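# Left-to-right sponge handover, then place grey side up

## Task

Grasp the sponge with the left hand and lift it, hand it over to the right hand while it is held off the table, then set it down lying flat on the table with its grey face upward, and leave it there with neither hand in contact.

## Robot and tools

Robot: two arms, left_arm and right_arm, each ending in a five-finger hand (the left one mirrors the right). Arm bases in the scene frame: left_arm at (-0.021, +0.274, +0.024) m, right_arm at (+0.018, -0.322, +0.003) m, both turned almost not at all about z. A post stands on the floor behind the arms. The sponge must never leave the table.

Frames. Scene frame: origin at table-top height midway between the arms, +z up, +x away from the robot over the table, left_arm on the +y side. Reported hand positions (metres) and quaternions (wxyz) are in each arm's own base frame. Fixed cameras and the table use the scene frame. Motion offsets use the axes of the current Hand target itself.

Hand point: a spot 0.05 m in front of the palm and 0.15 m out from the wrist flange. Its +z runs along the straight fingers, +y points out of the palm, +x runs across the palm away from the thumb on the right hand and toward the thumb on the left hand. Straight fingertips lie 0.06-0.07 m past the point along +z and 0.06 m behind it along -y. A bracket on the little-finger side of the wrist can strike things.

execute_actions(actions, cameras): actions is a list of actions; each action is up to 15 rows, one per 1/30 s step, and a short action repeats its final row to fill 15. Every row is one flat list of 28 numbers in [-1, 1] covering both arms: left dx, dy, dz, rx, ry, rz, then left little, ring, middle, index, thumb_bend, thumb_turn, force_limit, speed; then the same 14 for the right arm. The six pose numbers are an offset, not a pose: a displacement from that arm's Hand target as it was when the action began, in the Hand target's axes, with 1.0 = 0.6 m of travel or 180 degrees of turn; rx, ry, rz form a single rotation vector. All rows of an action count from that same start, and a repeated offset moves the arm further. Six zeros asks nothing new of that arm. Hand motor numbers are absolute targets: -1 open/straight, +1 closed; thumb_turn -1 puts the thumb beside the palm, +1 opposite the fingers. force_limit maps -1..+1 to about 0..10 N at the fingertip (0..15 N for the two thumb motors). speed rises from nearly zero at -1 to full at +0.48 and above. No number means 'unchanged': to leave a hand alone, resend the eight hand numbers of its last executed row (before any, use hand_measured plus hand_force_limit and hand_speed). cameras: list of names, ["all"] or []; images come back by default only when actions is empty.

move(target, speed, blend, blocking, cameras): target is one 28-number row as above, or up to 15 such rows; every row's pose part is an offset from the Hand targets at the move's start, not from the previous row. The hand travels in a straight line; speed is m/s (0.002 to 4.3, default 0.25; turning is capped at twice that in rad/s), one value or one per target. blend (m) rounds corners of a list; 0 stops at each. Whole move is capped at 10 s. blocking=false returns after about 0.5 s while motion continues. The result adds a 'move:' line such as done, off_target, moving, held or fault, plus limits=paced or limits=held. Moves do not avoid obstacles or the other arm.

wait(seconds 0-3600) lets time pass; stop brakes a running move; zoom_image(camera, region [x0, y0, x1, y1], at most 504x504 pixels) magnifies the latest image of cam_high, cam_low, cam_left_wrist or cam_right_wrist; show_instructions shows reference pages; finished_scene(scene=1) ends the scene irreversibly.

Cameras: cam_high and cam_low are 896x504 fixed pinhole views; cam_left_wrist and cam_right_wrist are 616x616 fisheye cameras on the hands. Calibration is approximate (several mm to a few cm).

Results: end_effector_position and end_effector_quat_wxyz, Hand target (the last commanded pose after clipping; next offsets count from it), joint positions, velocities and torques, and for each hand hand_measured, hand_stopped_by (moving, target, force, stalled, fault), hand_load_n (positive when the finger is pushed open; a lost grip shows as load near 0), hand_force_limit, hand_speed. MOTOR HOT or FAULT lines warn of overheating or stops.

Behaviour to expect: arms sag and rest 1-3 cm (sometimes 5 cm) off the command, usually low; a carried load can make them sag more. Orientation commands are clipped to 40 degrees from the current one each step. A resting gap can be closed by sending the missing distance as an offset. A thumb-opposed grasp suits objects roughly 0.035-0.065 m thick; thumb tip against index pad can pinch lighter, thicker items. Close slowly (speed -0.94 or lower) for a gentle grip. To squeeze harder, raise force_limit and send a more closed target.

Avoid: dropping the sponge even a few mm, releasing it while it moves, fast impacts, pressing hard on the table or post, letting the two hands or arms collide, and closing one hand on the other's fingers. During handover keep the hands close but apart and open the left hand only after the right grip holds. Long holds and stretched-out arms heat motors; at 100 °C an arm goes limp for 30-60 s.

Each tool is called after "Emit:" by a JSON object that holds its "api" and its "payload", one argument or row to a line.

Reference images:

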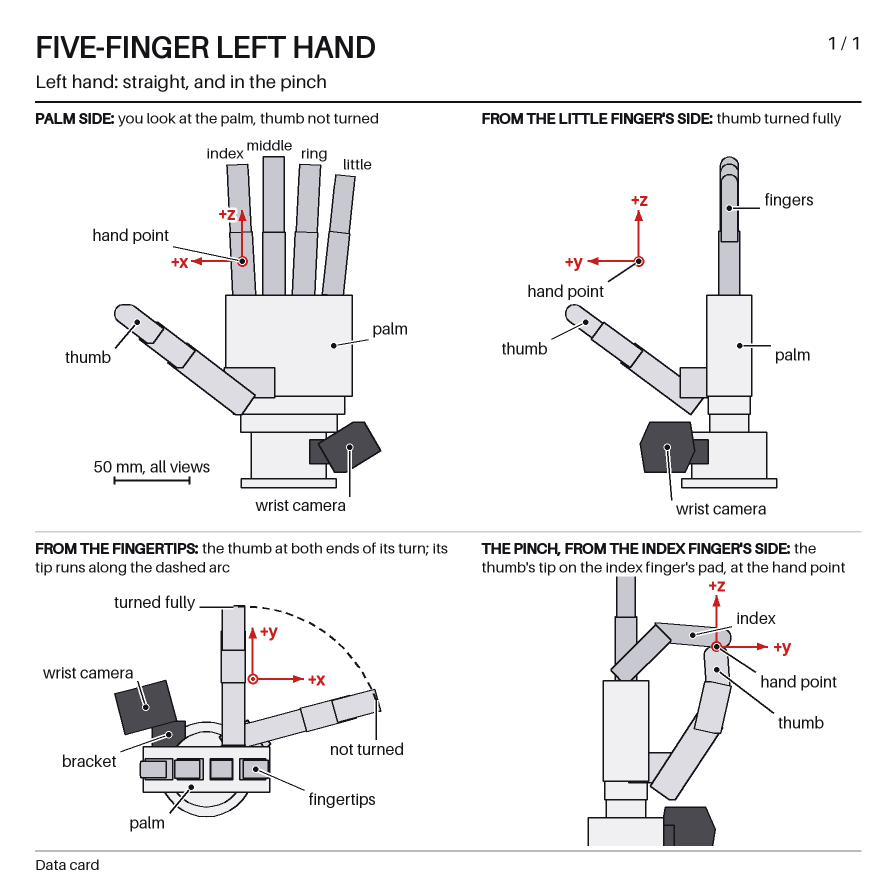

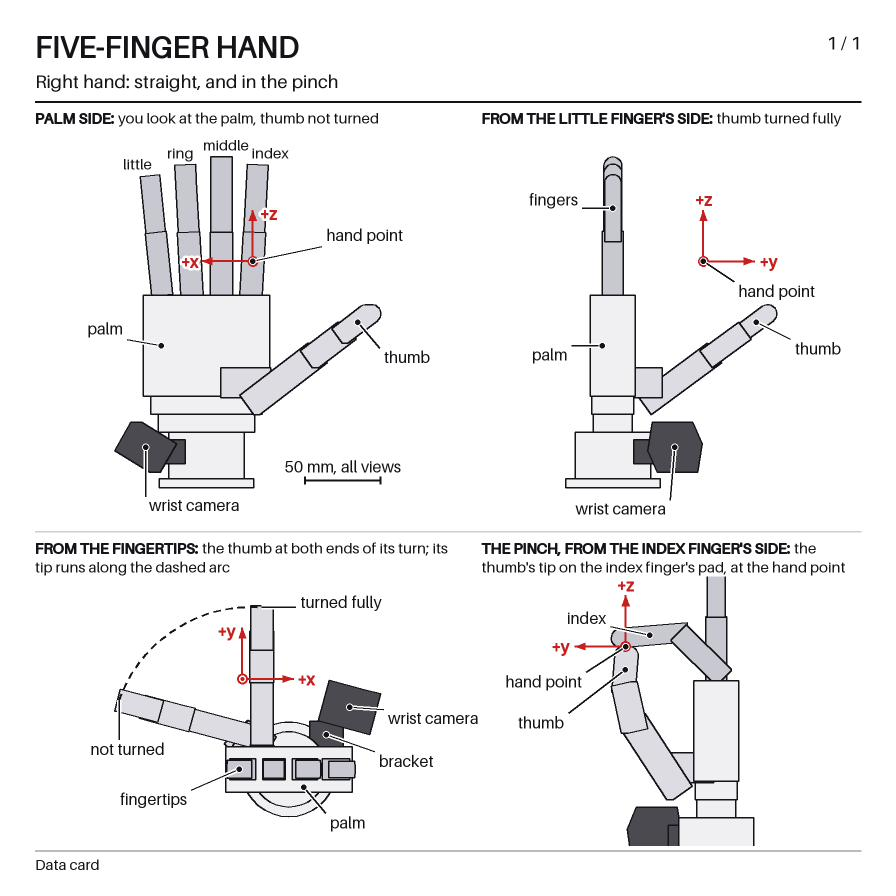

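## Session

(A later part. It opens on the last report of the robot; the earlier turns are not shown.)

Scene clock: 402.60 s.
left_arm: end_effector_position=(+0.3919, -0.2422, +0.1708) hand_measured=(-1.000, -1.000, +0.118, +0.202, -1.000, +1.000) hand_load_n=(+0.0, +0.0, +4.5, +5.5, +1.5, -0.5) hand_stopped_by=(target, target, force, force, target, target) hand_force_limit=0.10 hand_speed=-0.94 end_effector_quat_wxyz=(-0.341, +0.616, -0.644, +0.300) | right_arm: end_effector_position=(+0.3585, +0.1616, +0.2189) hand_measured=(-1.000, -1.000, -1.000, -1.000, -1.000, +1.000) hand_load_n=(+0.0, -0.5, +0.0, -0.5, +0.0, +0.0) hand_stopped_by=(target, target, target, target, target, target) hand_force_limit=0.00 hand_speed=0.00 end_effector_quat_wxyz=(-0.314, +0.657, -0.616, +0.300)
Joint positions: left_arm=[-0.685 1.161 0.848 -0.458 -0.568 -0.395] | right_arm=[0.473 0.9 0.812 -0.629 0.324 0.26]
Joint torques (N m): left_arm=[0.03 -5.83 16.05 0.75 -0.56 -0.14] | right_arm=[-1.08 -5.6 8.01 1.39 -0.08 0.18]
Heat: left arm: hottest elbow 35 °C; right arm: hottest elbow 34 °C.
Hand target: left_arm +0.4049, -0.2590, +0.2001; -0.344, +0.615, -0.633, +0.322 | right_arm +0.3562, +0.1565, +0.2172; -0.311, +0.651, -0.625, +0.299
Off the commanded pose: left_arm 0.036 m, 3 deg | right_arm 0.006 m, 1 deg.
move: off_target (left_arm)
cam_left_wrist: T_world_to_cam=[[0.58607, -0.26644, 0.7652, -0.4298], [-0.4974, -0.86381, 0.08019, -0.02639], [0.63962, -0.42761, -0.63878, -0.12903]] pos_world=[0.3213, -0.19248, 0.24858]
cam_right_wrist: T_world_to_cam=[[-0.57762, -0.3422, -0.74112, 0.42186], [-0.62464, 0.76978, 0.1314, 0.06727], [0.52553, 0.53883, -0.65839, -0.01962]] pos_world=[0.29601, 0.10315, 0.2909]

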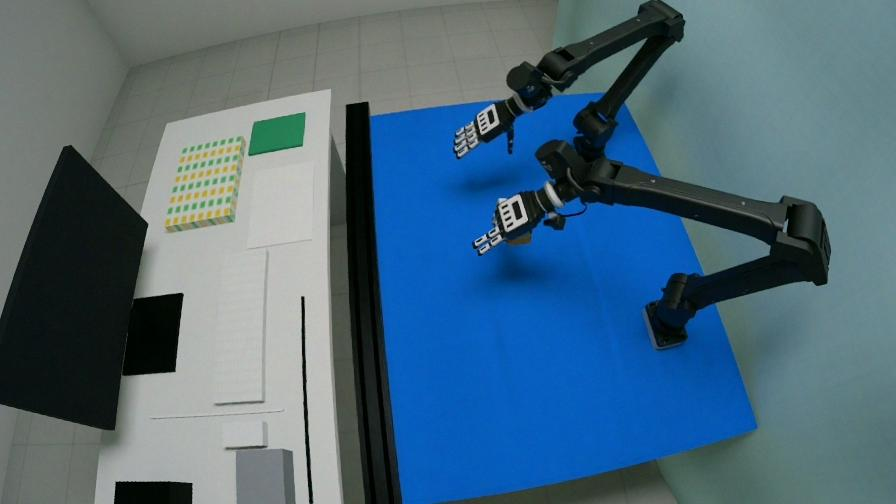

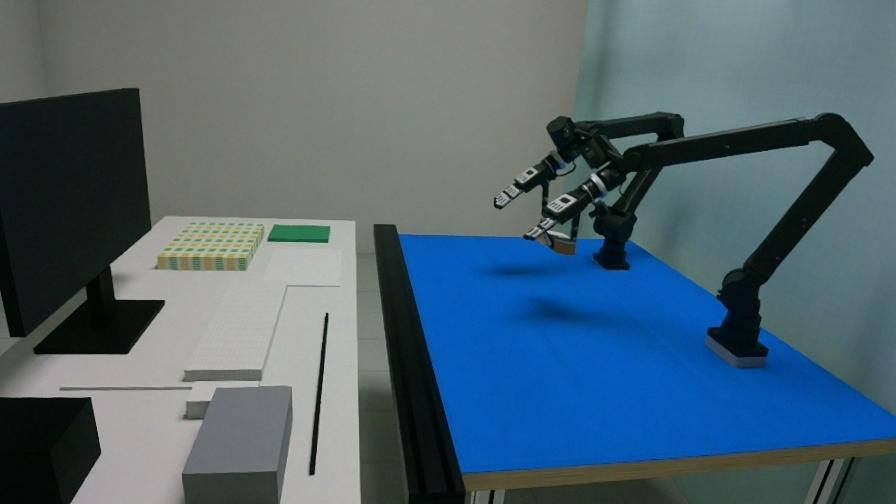

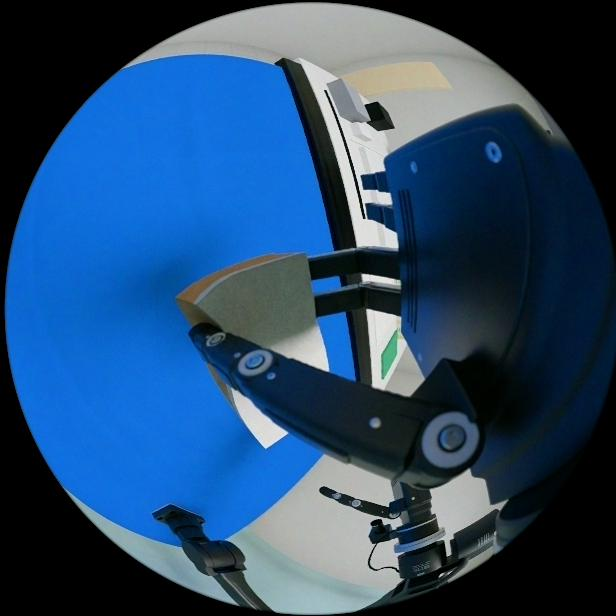

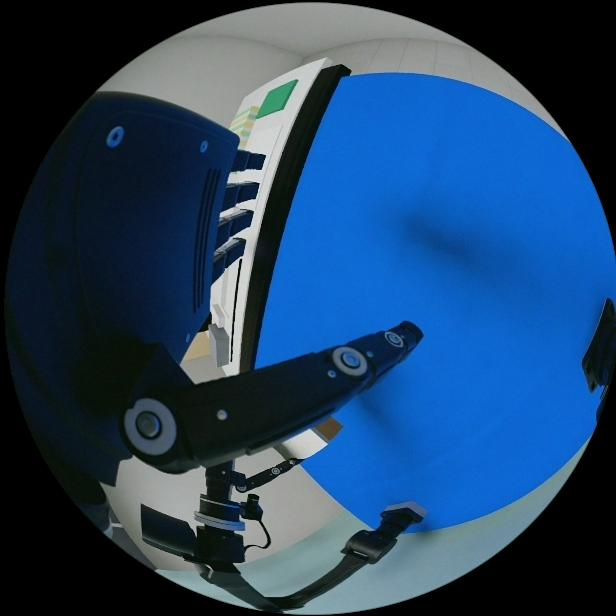

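Emit:
{"api": "move", "payload": {
  "target": [0,0,0,0,0,0,-1,-1,0.35,0.35,-1,1,0.1,-0.94,-0.1218,0.0578,-0.0342,0.001,-0.0483,-0.0083,-1,-1,-1,-1,-1,1,0,0],
  "speed": 0.1,
  "cameras": ["all"]
}}

Emit:
{"api": "zoom_image", "payload": {
  "camera": "cam_right_wrist",
  "region": [200, 300, 500, 600]
}}

Emit:
{"api": "zoom_image", "payload": {
  "camera": "cam_low",
  "region": [480, 140, 640, 300]
}}

Emit:
{"api": "zoom_image", "payload": {
  "camera": "cam_high",
  "region": [440, 100, 600, 260]
}}

Scene clock: 467.20 s.
left_arm: end_effector_position=(+0.3919, -0.2422, +0.1708) hand_measured=(-1.000, -1.000, +0.118, +0.202, -1.000, +1.000) hand_load_n=(+0.0, +0.0, +4.5, +5.0, +1.5, -0.5) hand_stopped_by=(target, target, force, force, target, target) hand_force_limit=0.10 hand_speed=-0.94 end_effector_quat_wxyz=(-0.341, +0.616, -0.644, +0.300) | right_arm: end_effector_position=(+0.3125, +0.2219, +0.1953) hand_measured=(-1.000, -1.000, -1.000, -1.000, -1.000, +1.000) hand_load_n=(+0.0, +0.0, -0.5, +0.0, +0.0, +0.0) hand_stopped_by=(target, target, target, target, target, target) hand_force_limit=0.00 hand_speed=0.00 end_effector_quat_wxyz=(-0.334, +0.692, -0.588, +0.251)
Joint positions: left_arm=[-0.685 1.161 0.848 -0.458 -0.568 -0.395] | right_arm=[0.658 0.891 0.757 -0.622 0.327 0.354]
Joint torques (N m): left_arm=[0.09 -5.89 16.08 0.73 -0.56 -0.14] | right_arm=[1.44 -4.37 8.08 3.04 0.24 0.24]
Heat: left arm: hottest elbow 40 °C; right arm: hottest elbow 34 °C.
Hand target: left_arm +0.4049, -0.2590, +0.2001; -0.344, +0.615, -0.633, +0.322 | right_arm +0.3155, +0.2279, +0.2031; -0.354, +0.679, -0.591, +0.253
Off the commanded pose: left_arm 0.036 m, 3 deg | right_arm 0.010 m, 3 deg.
move: off_target (right_arm)
cam_left_wrist: T_world_to_cam=[[0.58607, -0.26644, 0.7652, -0.4298], [-0.4974, -0.86381, 0.08019, -0.02639], [0.63962, -0.42761, -0.63878, -0.12903]] pos_world=[0.3213, -0.19248, 0.24858]
cam_right_wrist: T_world_to_cam=[[-0.5645, -0.3772, -0.73421, 0.40076], [-0.70746, 0.67934, 0.19493, 0.02873], [0.42525, 0.62946, -0.65034, -0.03376]] pos_world=[0.26091, 0.1529, 0.26668]

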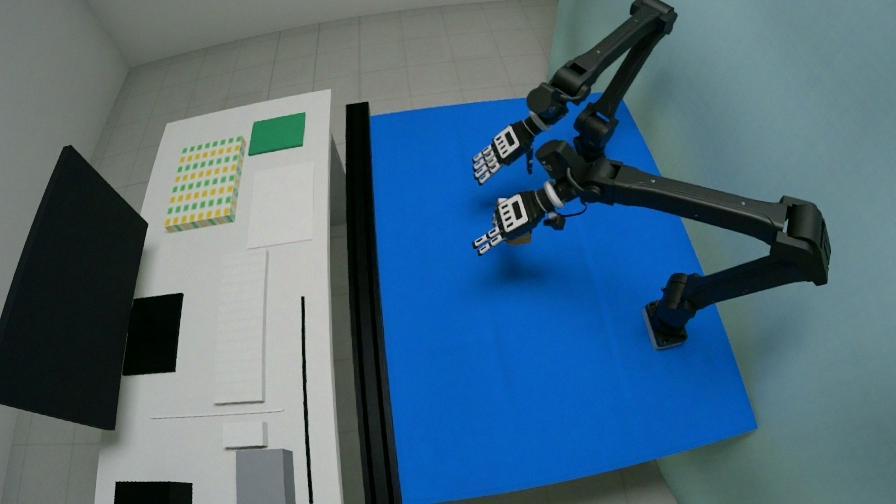

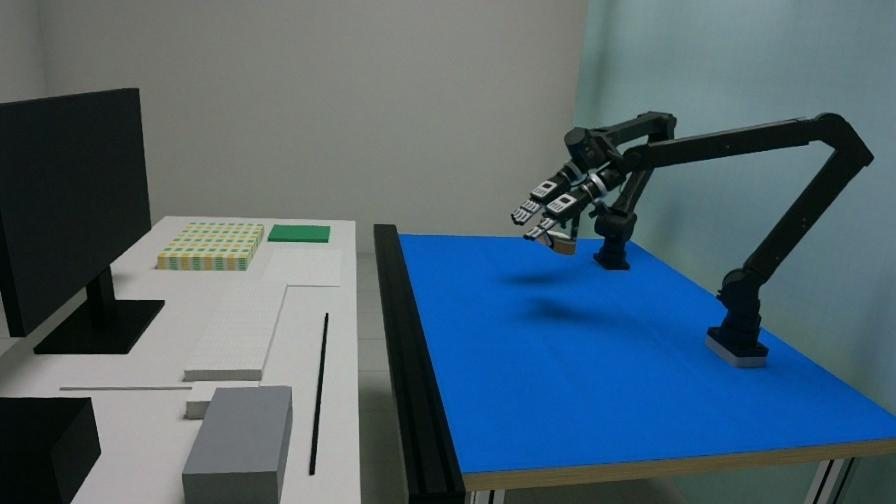

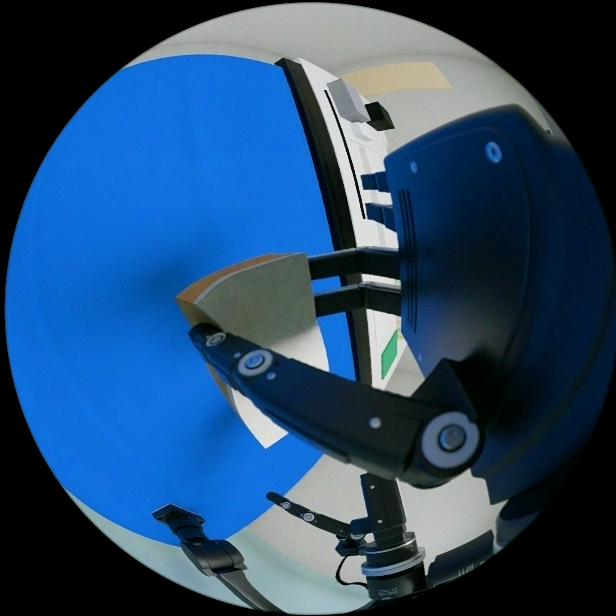

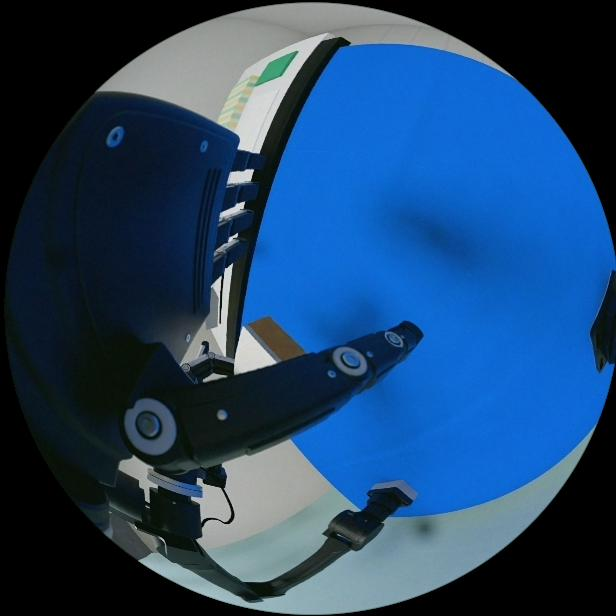

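Scaled by 1.680 from the camera's image (finer frame: 880x880).

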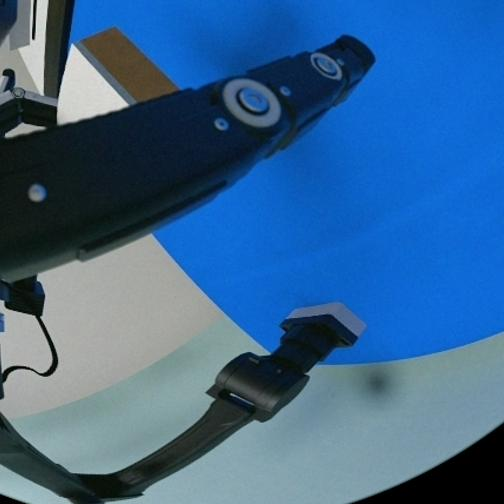

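Scaled by 3.150 from the camera's image (finer frame: 1280x720).

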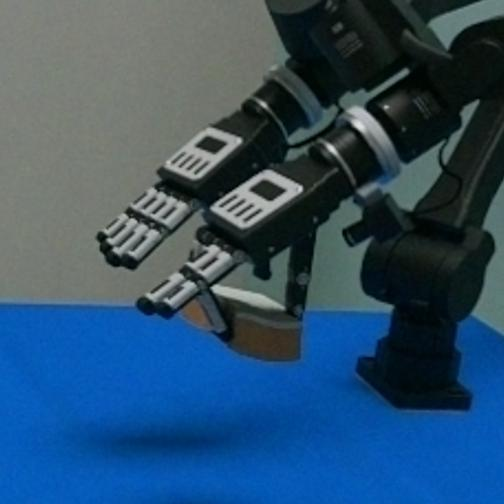

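Scaled by 3.150 from the camera's image (finer frame: 1280x720).

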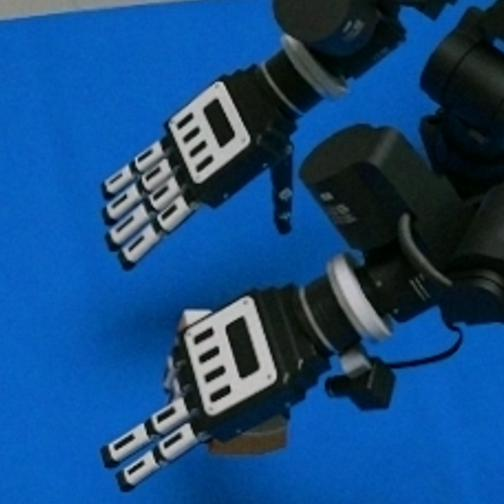

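Emit:
{"api": "zoom_image", "payload": {
  "camera": "cam_right_wrist",
  "region": [200, 290, 360, 450]
}}

Scaled by 3.150 from the camera's image (finer frame: 880x880).

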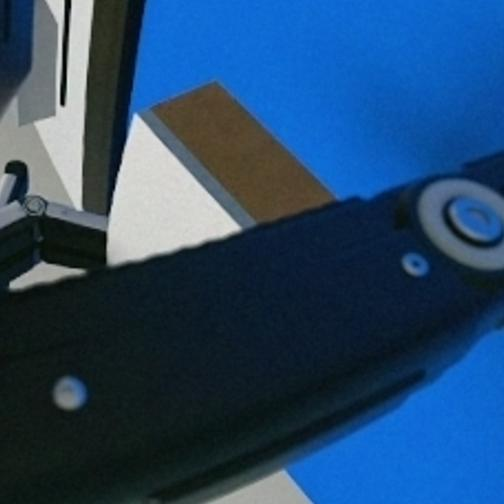

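Emit:
{"api": "move", "payload": {
  "target": [0,0,0,0,0,0,-1,-1,0.35,0.35,-1,1,0.1,-0.94,-0.0940,-0.0097,0.0208,0,0,0,-1,-1,-1,-1,-1,1,0,0],
  "speed": 0.06,
  "cameras": ["all"]
}}

Emit:
{"api": "zoom_image", "payload": {
  "camera": "cam_right_wrist",
  "region": [180, 230, 380, 430]
}}

Emit:
{"api": "zoom_image", "payload": {
  "camera": "cam_low",
  "region": [500, 160, 620, 280]
}}

Emit:
{"api": "zoom_image", "payload": {
  "camera": "cam_high",
  "region": [450, 140, 570, 260]
}}

Scene clock: 535.50 s.
left_arm: end_effector_position=(+0.3919, -0.2422, +0.1708) hand_measured=(-1.000, -1.000, +0.118, +0.202, -1.000, +1.000) hand_load_n=(+0.0, +0.0, +4.5, +5.0, +1.5, -0.5) hand_stopped_by=(target, target, force, force, target, target) hand_force_limit=0.10 hand_speed=-0.94 end_effector_quat_wxyz=(-0.341, +0.616, -0.644, +0.300) | right_arm: end_effector_position=(+0.2998, +0.2619, +0.1659) hand_measured=(-1.000, -1.000, -1.000, -1.000, -1.000, +1.000) hand_load_n=(+0.0, +0.0, +0.0, +0.0, +0.0, +0.0) hand_stopped_by=(target, target, target, target, target, target) hand_force_limit=0.00 hand_speed=0.00 end_effector_quat_wxyz=(-0.310, +0.703, -0.588, +0.252)
Joint positions: left_arm=[-0.685 1.161 0.848 -0.458 -0.568 -0.395] | right_arm=[0.8 1.002 0.768 -0.615 0.431 0.457]
Joint torques (N m): left_arm=[-0.03 -5.95 16.09 0.77 -0.56 -0.15] | right_arm=[2.02 -5.6 13.16 2.59 0.25 0.28]
Heat: left arm: hottest elbow 41 °C; right arm: hottest elbow 36 °C.
Hand target: left_arm +0.4049, -0.2590, +0.2001; -0.344, +0.615, -0.633, +0.322 | right_arm +0.3188, +0.2859, +0.2040; -0.354, +0.679, -0.591, +0.253
Off the commanded pose: left_arm 0.036 m, 3 deg | right_arm 0.049 m, 6 deg.
move: off_target (right_arm)
cam_left_wrist: T_world_to_cam=[[0.58607, -0.26644, 0.7652, -0.4298], [-0.4974, -0.86381, 0.08019, -0.02639], [0.63962, -0.42761, -0.63878, -0.12903]] pos_world=[0.3213, -0.19248, 0.24858]
cam_right_wrist: T_world_to_cam=[[-0.58903, -0.40745, -0.69788, 0.39627], [-0.70088, 0.68746, 0.19019, -0.00502], [0.40226, 0.60116, -0.6905, -0.05168]] pos_world=[0.25069, 0.19598, 0.24182]

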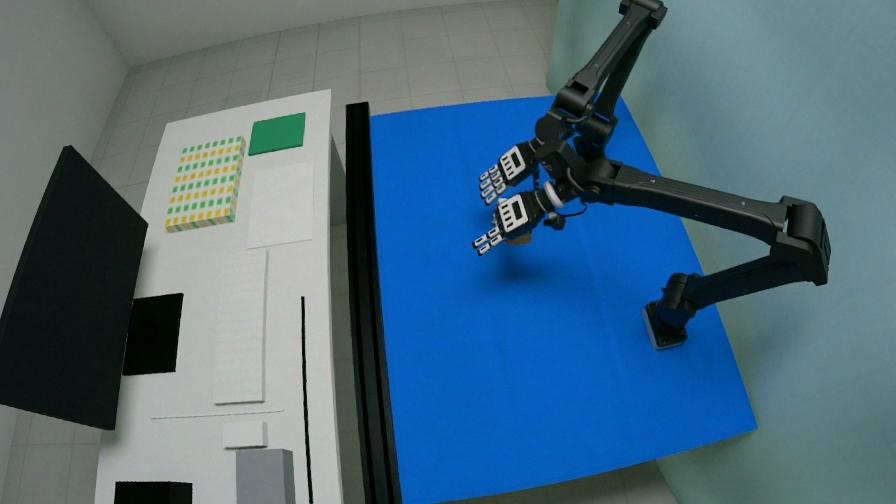

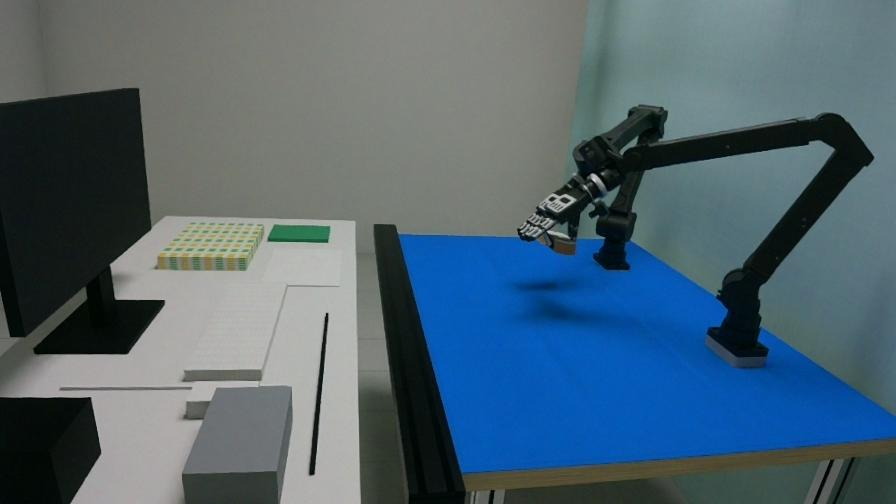

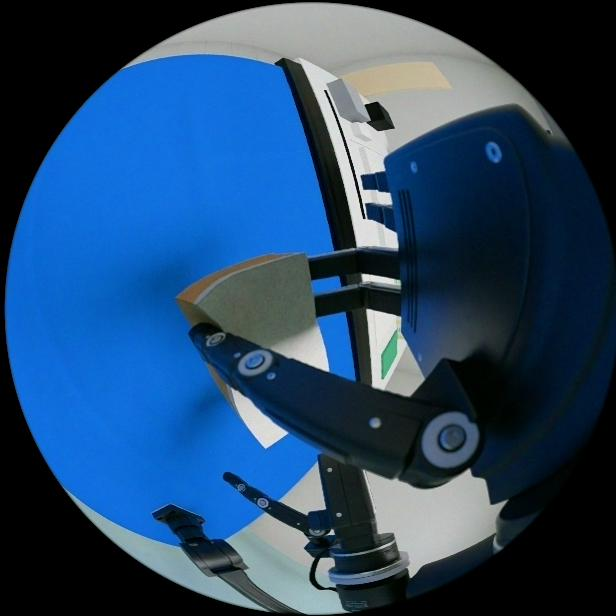

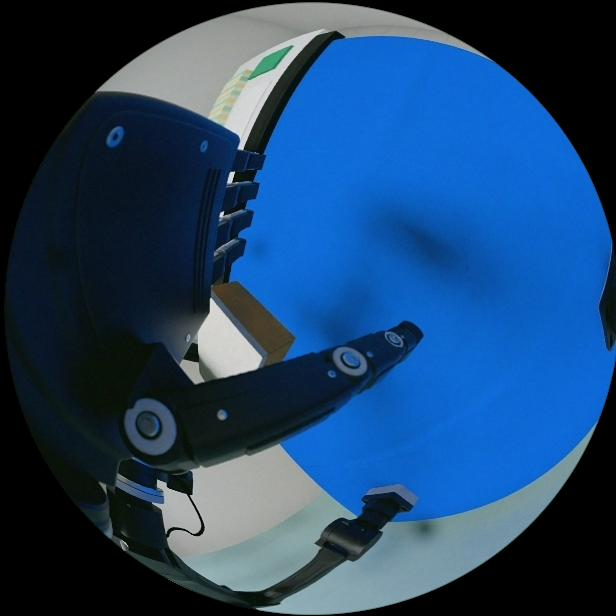

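Scaled by 2.520 from the camera's image (finer frame: 880x880).

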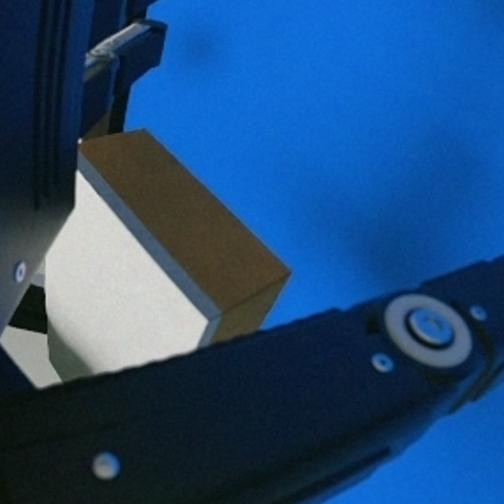

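Scaled by 4.200 from the camera's image (finer frame: 1280x720).

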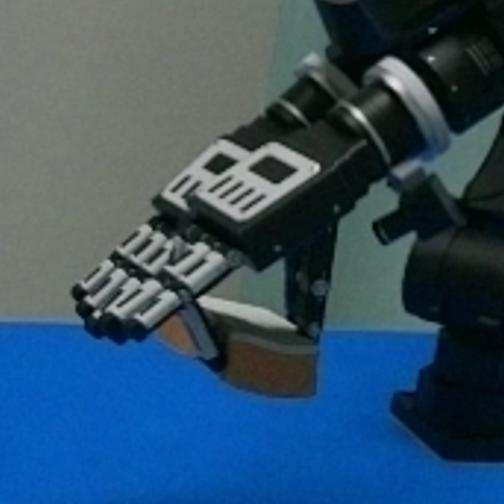

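Scaled by 4.200 from the camera's image (finer frame: 1280x720).

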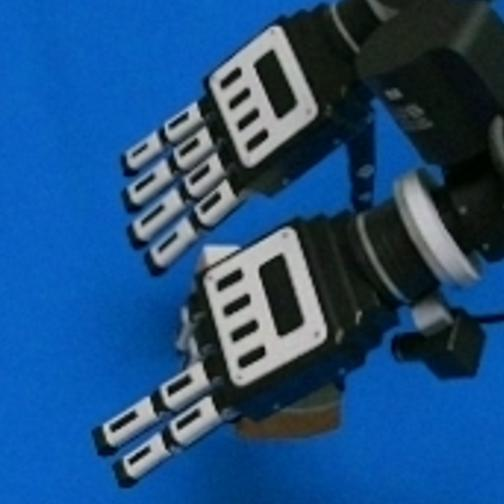

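Emit:
{"api": "move", "payload": {
  "target": [0,0,0,0,0,0,-1,-1,0.35,0.35,-1,1,0.1,-0.94,0.0005,-0.0613,-0.0142,0.0195,-0.009,0.0135,-1,-1,-1,-1,-1,1,0,0],
  "speed": 0.06
}}

Scene clock: 554.50 s.
left_arm: end_effector_position=(+0.3919, -0.2422, +0.1708) hand_measured=(-1.000, -1.000, +0.118, +0.202, -1.000, +1.000) hand_load_n=(+0.0, +0.0, +5.0, +5.5, +1.5, -0.5) hand_stopped_by=(target, target, force, force, target, target) hand_force_limit=0.10 hand_speed=-0.94 end_effector_quat_wxyz=(-0.341, +0.616, -0.644, +0.300) | right_arm: end_effector_position=(+0.3116, +0.2725, +0.1923) hand_measured=(-1.000, -1.000, -1.000, -1.000, -1.000, +1.000) hand_load_n=(+0.0, +0.0, +0.0, +0.0, +0.0, +0.0) hand_stopped_by=(target, target, target, target, target, target) hand_force_limit=0.00 hand_speed=0.00 end_effector_quat_wxyz=(-0.342, +0.689, -0.589, +0.248)
Joint positions: left_arm=[-0.685 1.161 0.848 -0.458 -0.568 -0.395] | right_arm=[0.789 0.991 0.803 -0.59 0.414 0.457]
Joint torques (N m): left_arm=[-0.03 -5.95 16.08 0.76 -0.57 -0.15] | right_arm=[-0.44 -5.66 13.55 3.03 -0.01 0.04]
Heat: left arm: hottest elbow 41 °C; right arm: hottest elbow 37 °C.
Hand target: left_arm +0.4049, -0.2590, +0.2001; -0.344, +0.615, -0.633, +0.322 | right_arm +0.3353, +0.2860, +0.2380; -0.388, +0.659, -0.592, +0.254
Off the commanded pose: left_arm 0.036 m, 3 deg | right_arm 0.053 m, 6 deg.
move: off_target (right_arm)

Emit:
{"api": "move", "payload": {
  "target": [0,0,0,0,0,0,-1,-1,0.35,0.35,-1,1,0.1,-0.94,-0.0493,-0.0083,0.0082,0,0,0,-1,-1,-1,-1,-1,1,0,0],
  "speed": 0.05,
  "cameras": ["all"]
}}

Emit:
{"api": "zoom_image", "payload": {
  "camera": "cam_right_wrist",
  "region": [180, 230, 380, 430]
}}

Emit:
{"api": "zoom_image", "payload": {
  "camera": "cam_low",
  "region": [500, 160, 620, 280]
}}

Emit:
{"api": "zoom_image", "payload": {
  "camera": "cam_high",
  "region": [450, 140, 570, 260]
}}

Scene clock: 563.23 s.
left_arm: end_effector_position=(+0.3919, -0.2422, +0.1708) hand_measured=(-1.000, -1.000, +0.118, +0.202, -1.000, +1.000) hand_load_n=(+0.0, +0.0, +4.5, +5.5, +1.5, -0.5) hand_stopped_by=(target, target, force, force, target, target) hand_force_limit=0.10 hand_speed=-0.94 end_effector_quat_wxyz=(-0.341, +0.616, -0.644, +0.300) | right_arm: end_effector_position=(+0.3197, +0.2790, +0.2016) hand_measured=(-1.000, -1.000, -1.000, -1.000, -1.000, +1.000) hand_load_n=(+0.0, +0.0, +0.0, +0.0, +0.0, +0.0) hand_stopped_by=(target, target, target, target, target, target) hand_force_limit=0.00 hand_speed=0.00 end_effector_quat_wxyz=(-0.346, +0.683, -0.590, +0.255)
Joint positions: left_arm=[-0.685 1.161 0.848 -0.458 -0.568 -0.395] | right_arm=[0.795 1.011 0.834 -0.59 0.434 0.463]
Joint torques (N m): left_arm=[-0.09 -5.83 16.08 0.73 -0.56 -0.15] | right_arm=[0.03 -6.59 8.79 2.09 0 0.02]
Heat: left arm: hottest elbow 42 °C; right arm: hottest elbow 39 °C.
Hand target: left_arm +0.4049, -0.2590, +0.2001; -0.344, +0.615, -0.633, +0.322 | right_arm +0.3217, +0.2781, +0.2083; -0.354, +0.679, -0.590, +0.258 (not the last commanded pose)
Off the commanded pose: left_arm 0.036 m, 3 deg | right_arm 0.058 m, 6 deg.
move: held (right_arm; a check stopped the path); limits=held
pose unreachable (right arm): on one or more control steps of this call, first in action 0 (counted from 0), this arm could not follow its commanded pose, so it was not sent that pose on those steps. It may still have moved: this result reports where it is.
cause: moving toward the commanded pose would bring a part of the arm too close to another arm (a part of this arm just beyond joint 4 (wrist pitch) and a part of the left arm just beyond its joint 4 (wrist pitch), at the place that arm is still heading or pushing toward).
cam_left_wrist: T_world_to_cam=[[0.58607, -0.26644, 0.7652, -0.4298], [-0.4974, -0.86381, 0.08019, -0.02639], [0.63962, -0.42761, -0.63878, -0.12903]] pos_world=[0.3213, -0.19248, 0.24858]
cam_right_wrist: T_world_to_cam=[[-0.55148, -0.35686, -0.754, 0.4251], [-0.70446, 0.68333, 0.19183, -0.00763], [0.44677, 0.63695, -0.62824, -0.08208]] pos_world=[0.26573, 0.2092, 0.27042]

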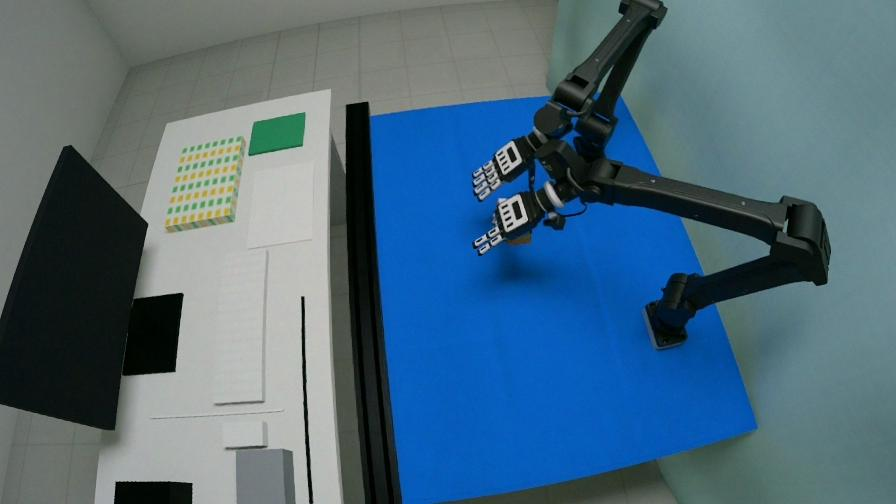

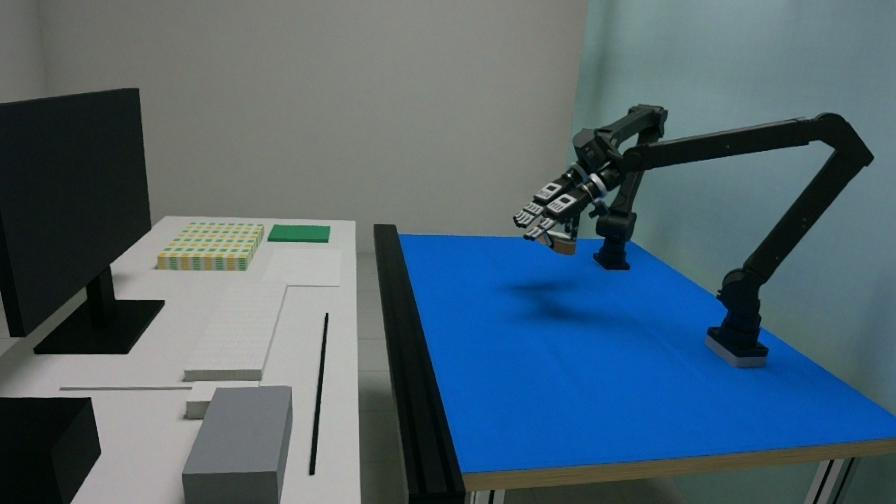

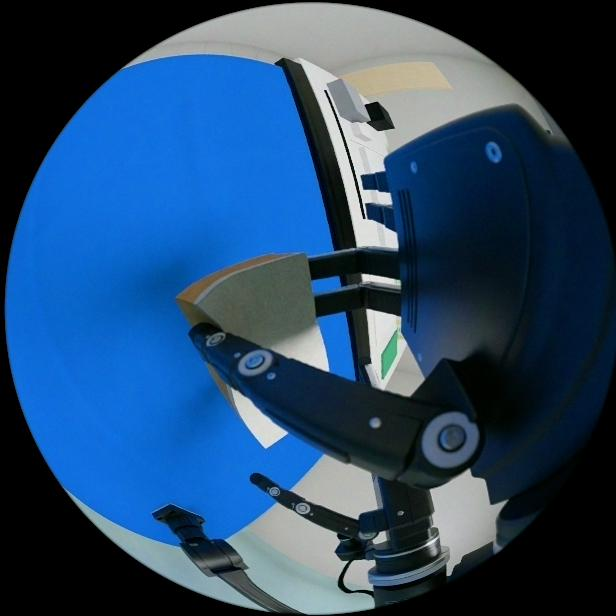

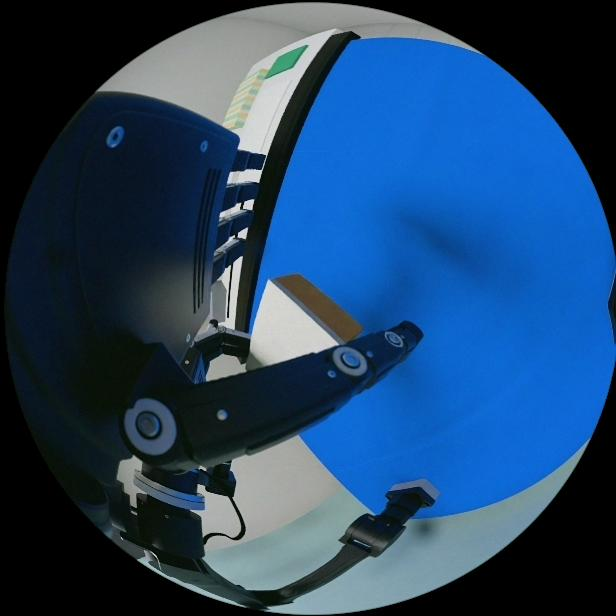

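Scaled by 2.520 from the camera's image (finer frame: 880x880).

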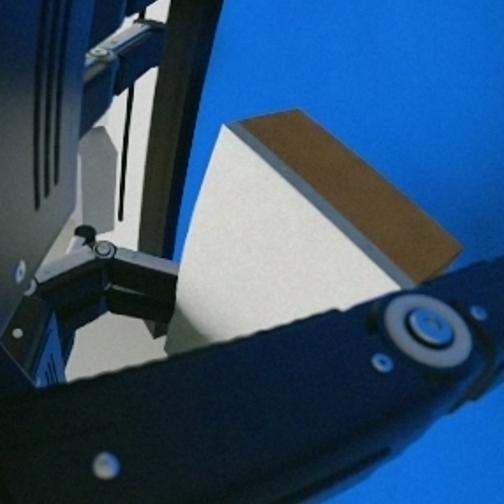

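Scaled by 4.200 from the camera's image (finer frame: 1280x720).

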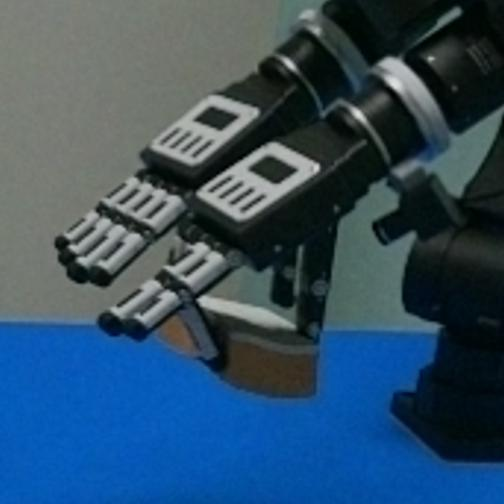

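Scaled by 4.200 from the camera's image (finer frame: 1280x720).

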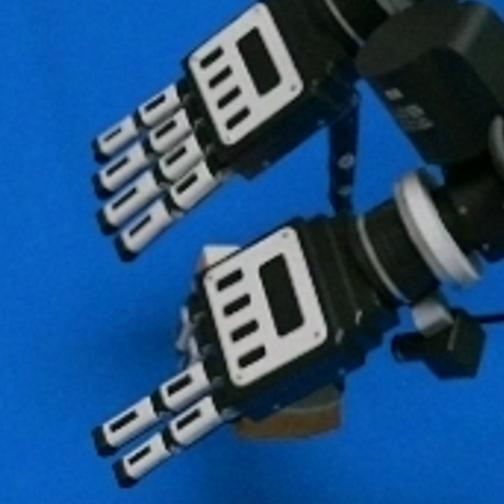

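Emit:
{"api": "move", "payload": {
  "target": [0,0,0,0,0,0,-1,-1,0.35,0.35,-1,1,0.1,-0.94,-0.0095,-0.1090,-0.0678,0.0669,-0.1185,0.1074,-1,-1,-1,-1,-1,1,0,0],
  "speed": 0.1,
  "cameras": ["all"]
}}

Emit:
{"api": "zoom_image", "payload": {
  "camera": "cam_right_wrist",
  "region": [200, 230, 440, 470]
}}

Scene clock: 635.73 s.
left_arm: end_effector_position=(+0.3919, -0.2422, +0.1708) hand_measured=(-1.000, -1.000, +0.118, +0.202, -1.000, +1.000) hand_load_n=(+0.0, +0.0, +4.5, +5.5, +1.5, -0.5) hand_stopped_by=(target, target, force, force, target, target) hand_force_limit=0.10 hand_speed=-0.94 end_effector_quat_wxyz=(-0.341, +0.616, -0.644, +0.300) | right_arm: end_effector_position=(+0.3220, +0.2899, +0.2662) hand_measured=(-1.000, -1.000, -1.000, -1.000, -1.000, +1.000) hand_load_n=(+0.0, +0.0, +0.0, +0.0, +0.5, +0.0) hand_stopped_by=(target, target, target, target, target, target) hand_force_limit=0.00 hand_speed=0.00 end_effector_quat_wxyz=(-0.538, +0.596, -0.584, +0.122)
Joint positions: left_arm=[-0.685 1.161 0.848 -0.458 -0.568 -0.395] | right_arm=[0.619 0.83 0.693 -0.265 0.043 0.57]
Joint torques (N m): left_arm=[-0.03 -5.83 16.08 0.75 -0.56 -0.14] | right_arm=[-1.32 -6.59 8.46 3.19 -0.14 0.2]
Heat: left arm: hottest elbow 42 °C; right arm: hottest elbow 35 °C.
Hand target: left_arm +0.4049, -0.2590, +0.2001; -0.344, +0.615, -0.633, +0.322 | right_arm +0.3299, +0.2801, +0.2850; -0.562, +0.566, -0.589, +0.126
Off the commanded pose: left_arm 0.036 m, 3 deg | right_arm 0.023 m, 4 deg.
move: off_target (right_arm)
cam_left_wrist: T_world_to_cam=[[0.58607, -0.26644, 0.7652, -0.4298], [-0.4974, -0.86381, 0.08019, -0.02639], [0.63962, -0.42761, -0.63878, -0.12903]] pos_world=[0.3213, -0.19248, 0.24858]
cam_right_wrist: T_world_to_cam=[[-0.45408, -0.00226, -0.89096, 0.38129], [-0.78981, 0.4638, 0.40135, 0.00948], [0.41232, 0.88594, -0.21239, -0.22129]] pos_world=[0.27187, 0.19251, 0.28891]

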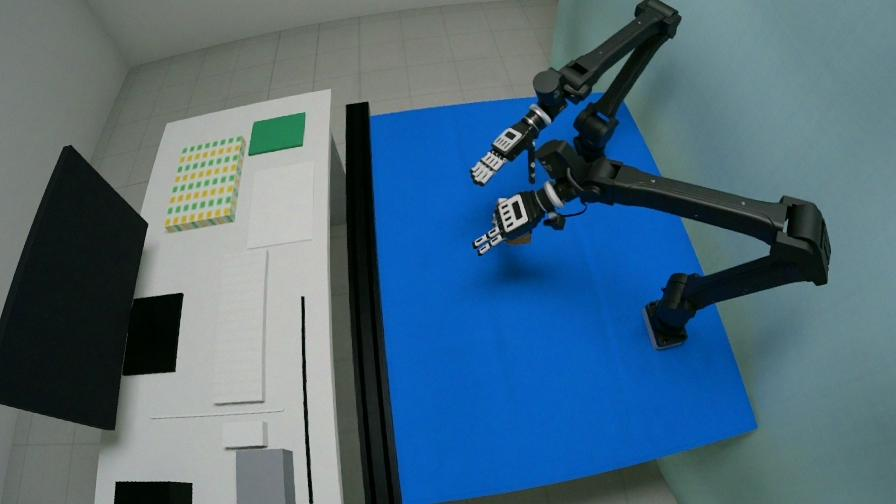

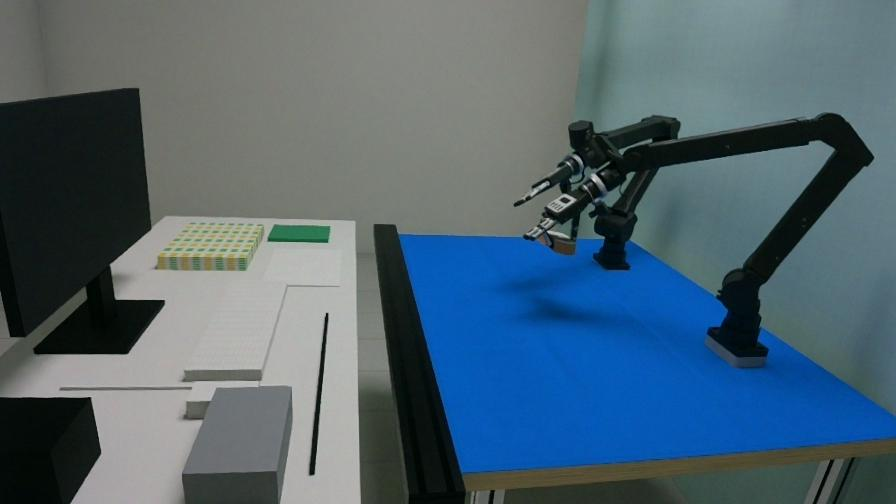

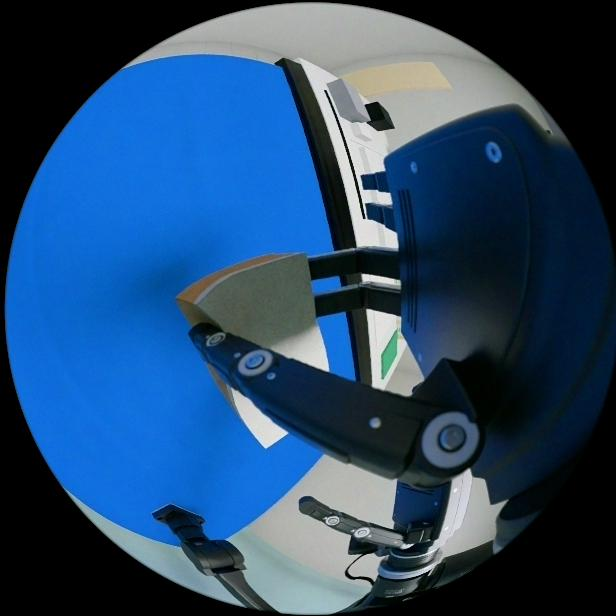

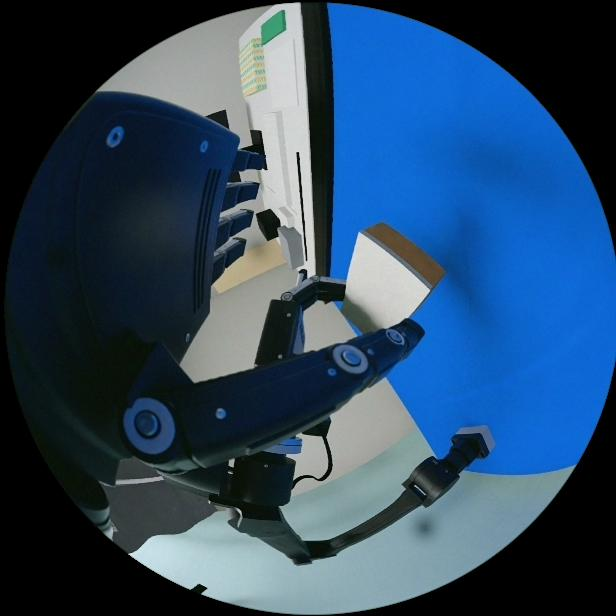

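Scaled by 2.100 from the camera's image (finer frame: 880x880).

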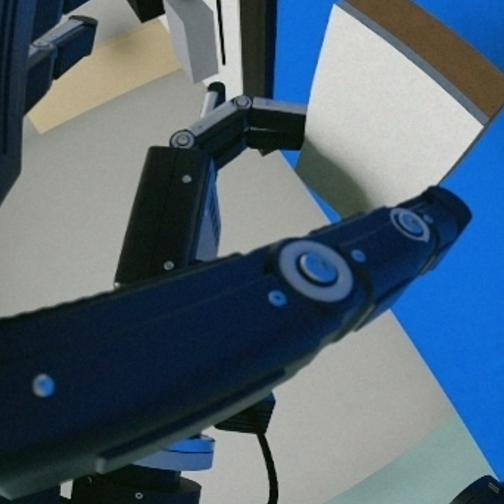

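Emit:
{"api": "zoom_image", "payload": {
  "camera": "cam_right_wrist",
  "region": [320, 200, 470, 350]
}}

Scaled by 3.360 from the camera's image (finer frame: 880x880).

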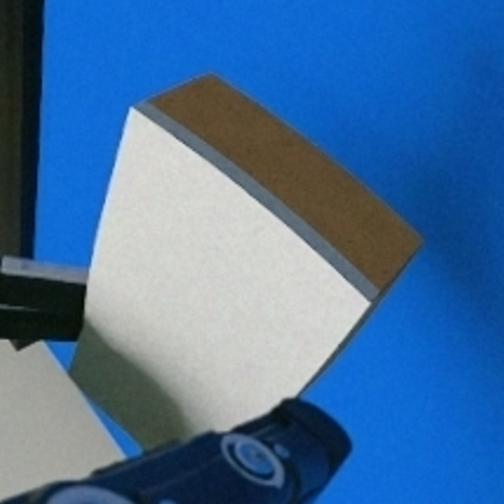

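Emit:
{"api": "move", "payload": {
  "target": [0,0,0,0,0,0,-1,-1,0.35,0.35,-1,1,0.1,-0.94,0.0216,0.0327,0.0139,0.03,0.0108,0.0195,-1,-1,-1,-1,-1,1,0,0],
  "speed": 0.06,
  "cameras": ["cam_right_wrist"]
}}

Emit:
{"api": "zoom_image", "payload": {
  "camera": "cam_right_wrist",
  "region": [280, 200, 480, 400]
}}

Scene clock: 689.97 s.
left_arm: end_effector_position=(+0.3919, -0.2422, +0.1708) hand_measured=(-1.000, -1.000, +0.118, +0.202, -1.000, +1.000) hand_load_n=(+0.0, -0.5, +4.5, +5.0, +1.5, -0.5) hand_stopped_by=(target, target, force, force, target, target) hand_force_limit=0.10 hand_speed=-0.94 end_effector_quat_wxyz=(-0.341, +0.616, -0.644, +0.300) | right_arm: end_effector_position=(+0.3318, +0.2792, +0.2382) hand_measured=(-1.000, -1.000, -1.000, -1.000, -1.000, +1.000) hand_load_n=(+0.0, +0.0, +0.0, +0.0, +0.0, +0.0) hand_stopped_by=(target, target, target, target, target, target) hand_force_limit=0.00 hand_speed=0.00 end_effector_quat_wxyz=(+0.554, -0.542, +0.614, -0.150)
Joint positions: left_arm=[-0.685 1.161 0.848 -0.458 -0.568 -0.395] | right_arm=[0.637 0.822 0.578 -0.11 0.167 0.645]
Joint torques (N m): left_arm=[0.09 -5.83 16.06 0.76 -0.56 -0.14] | right_arm=[0.56 -6.12 8.23 3.56 -0.01 0.26]
Heat: left arm: hottest elbow 43 °C; right arm: hottest elbow 36 °C.
Hand target: left_arm +0.4049, -0.2590, +0.2001; -0.344, +0.615, -0.633, +0.322 | right_arm +0.3299, +0.2801, +0.2601; +0.582, -0.518, +0.609, -0.146
Off the commanded pose: left_arm 0.036 m, 3 deg | right_arm 0.022 m, 4 deg.
move: off_target (right_arm)
cam_right_wrist: T_world_to_cam=[[-0.42026, 0.09865, -0.90203, 0.32392], [-0.73977, 0.53842, 0.40354, -0.00448], [0.52548, 0.83688, -0.1533, -0.25969]] pos_world=[0.26927, 0.18778, 0.25419]

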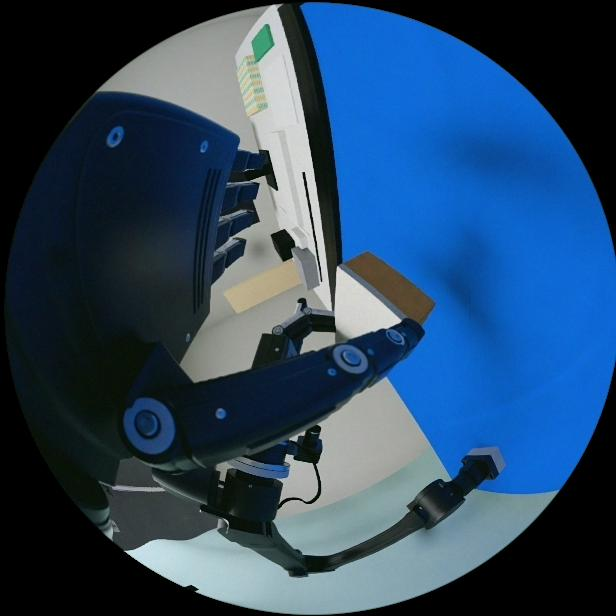

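Scaled by 2.520 from the camera's image (finer frame: 880x880).

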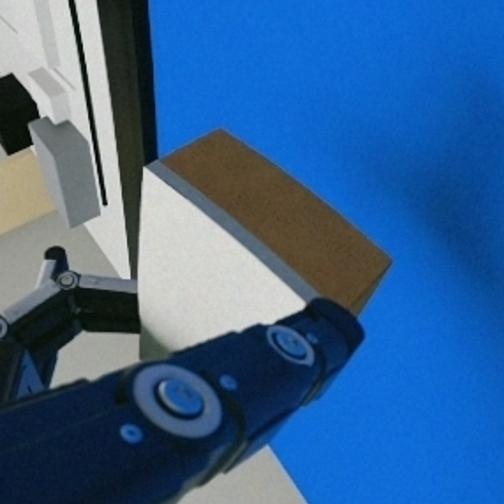

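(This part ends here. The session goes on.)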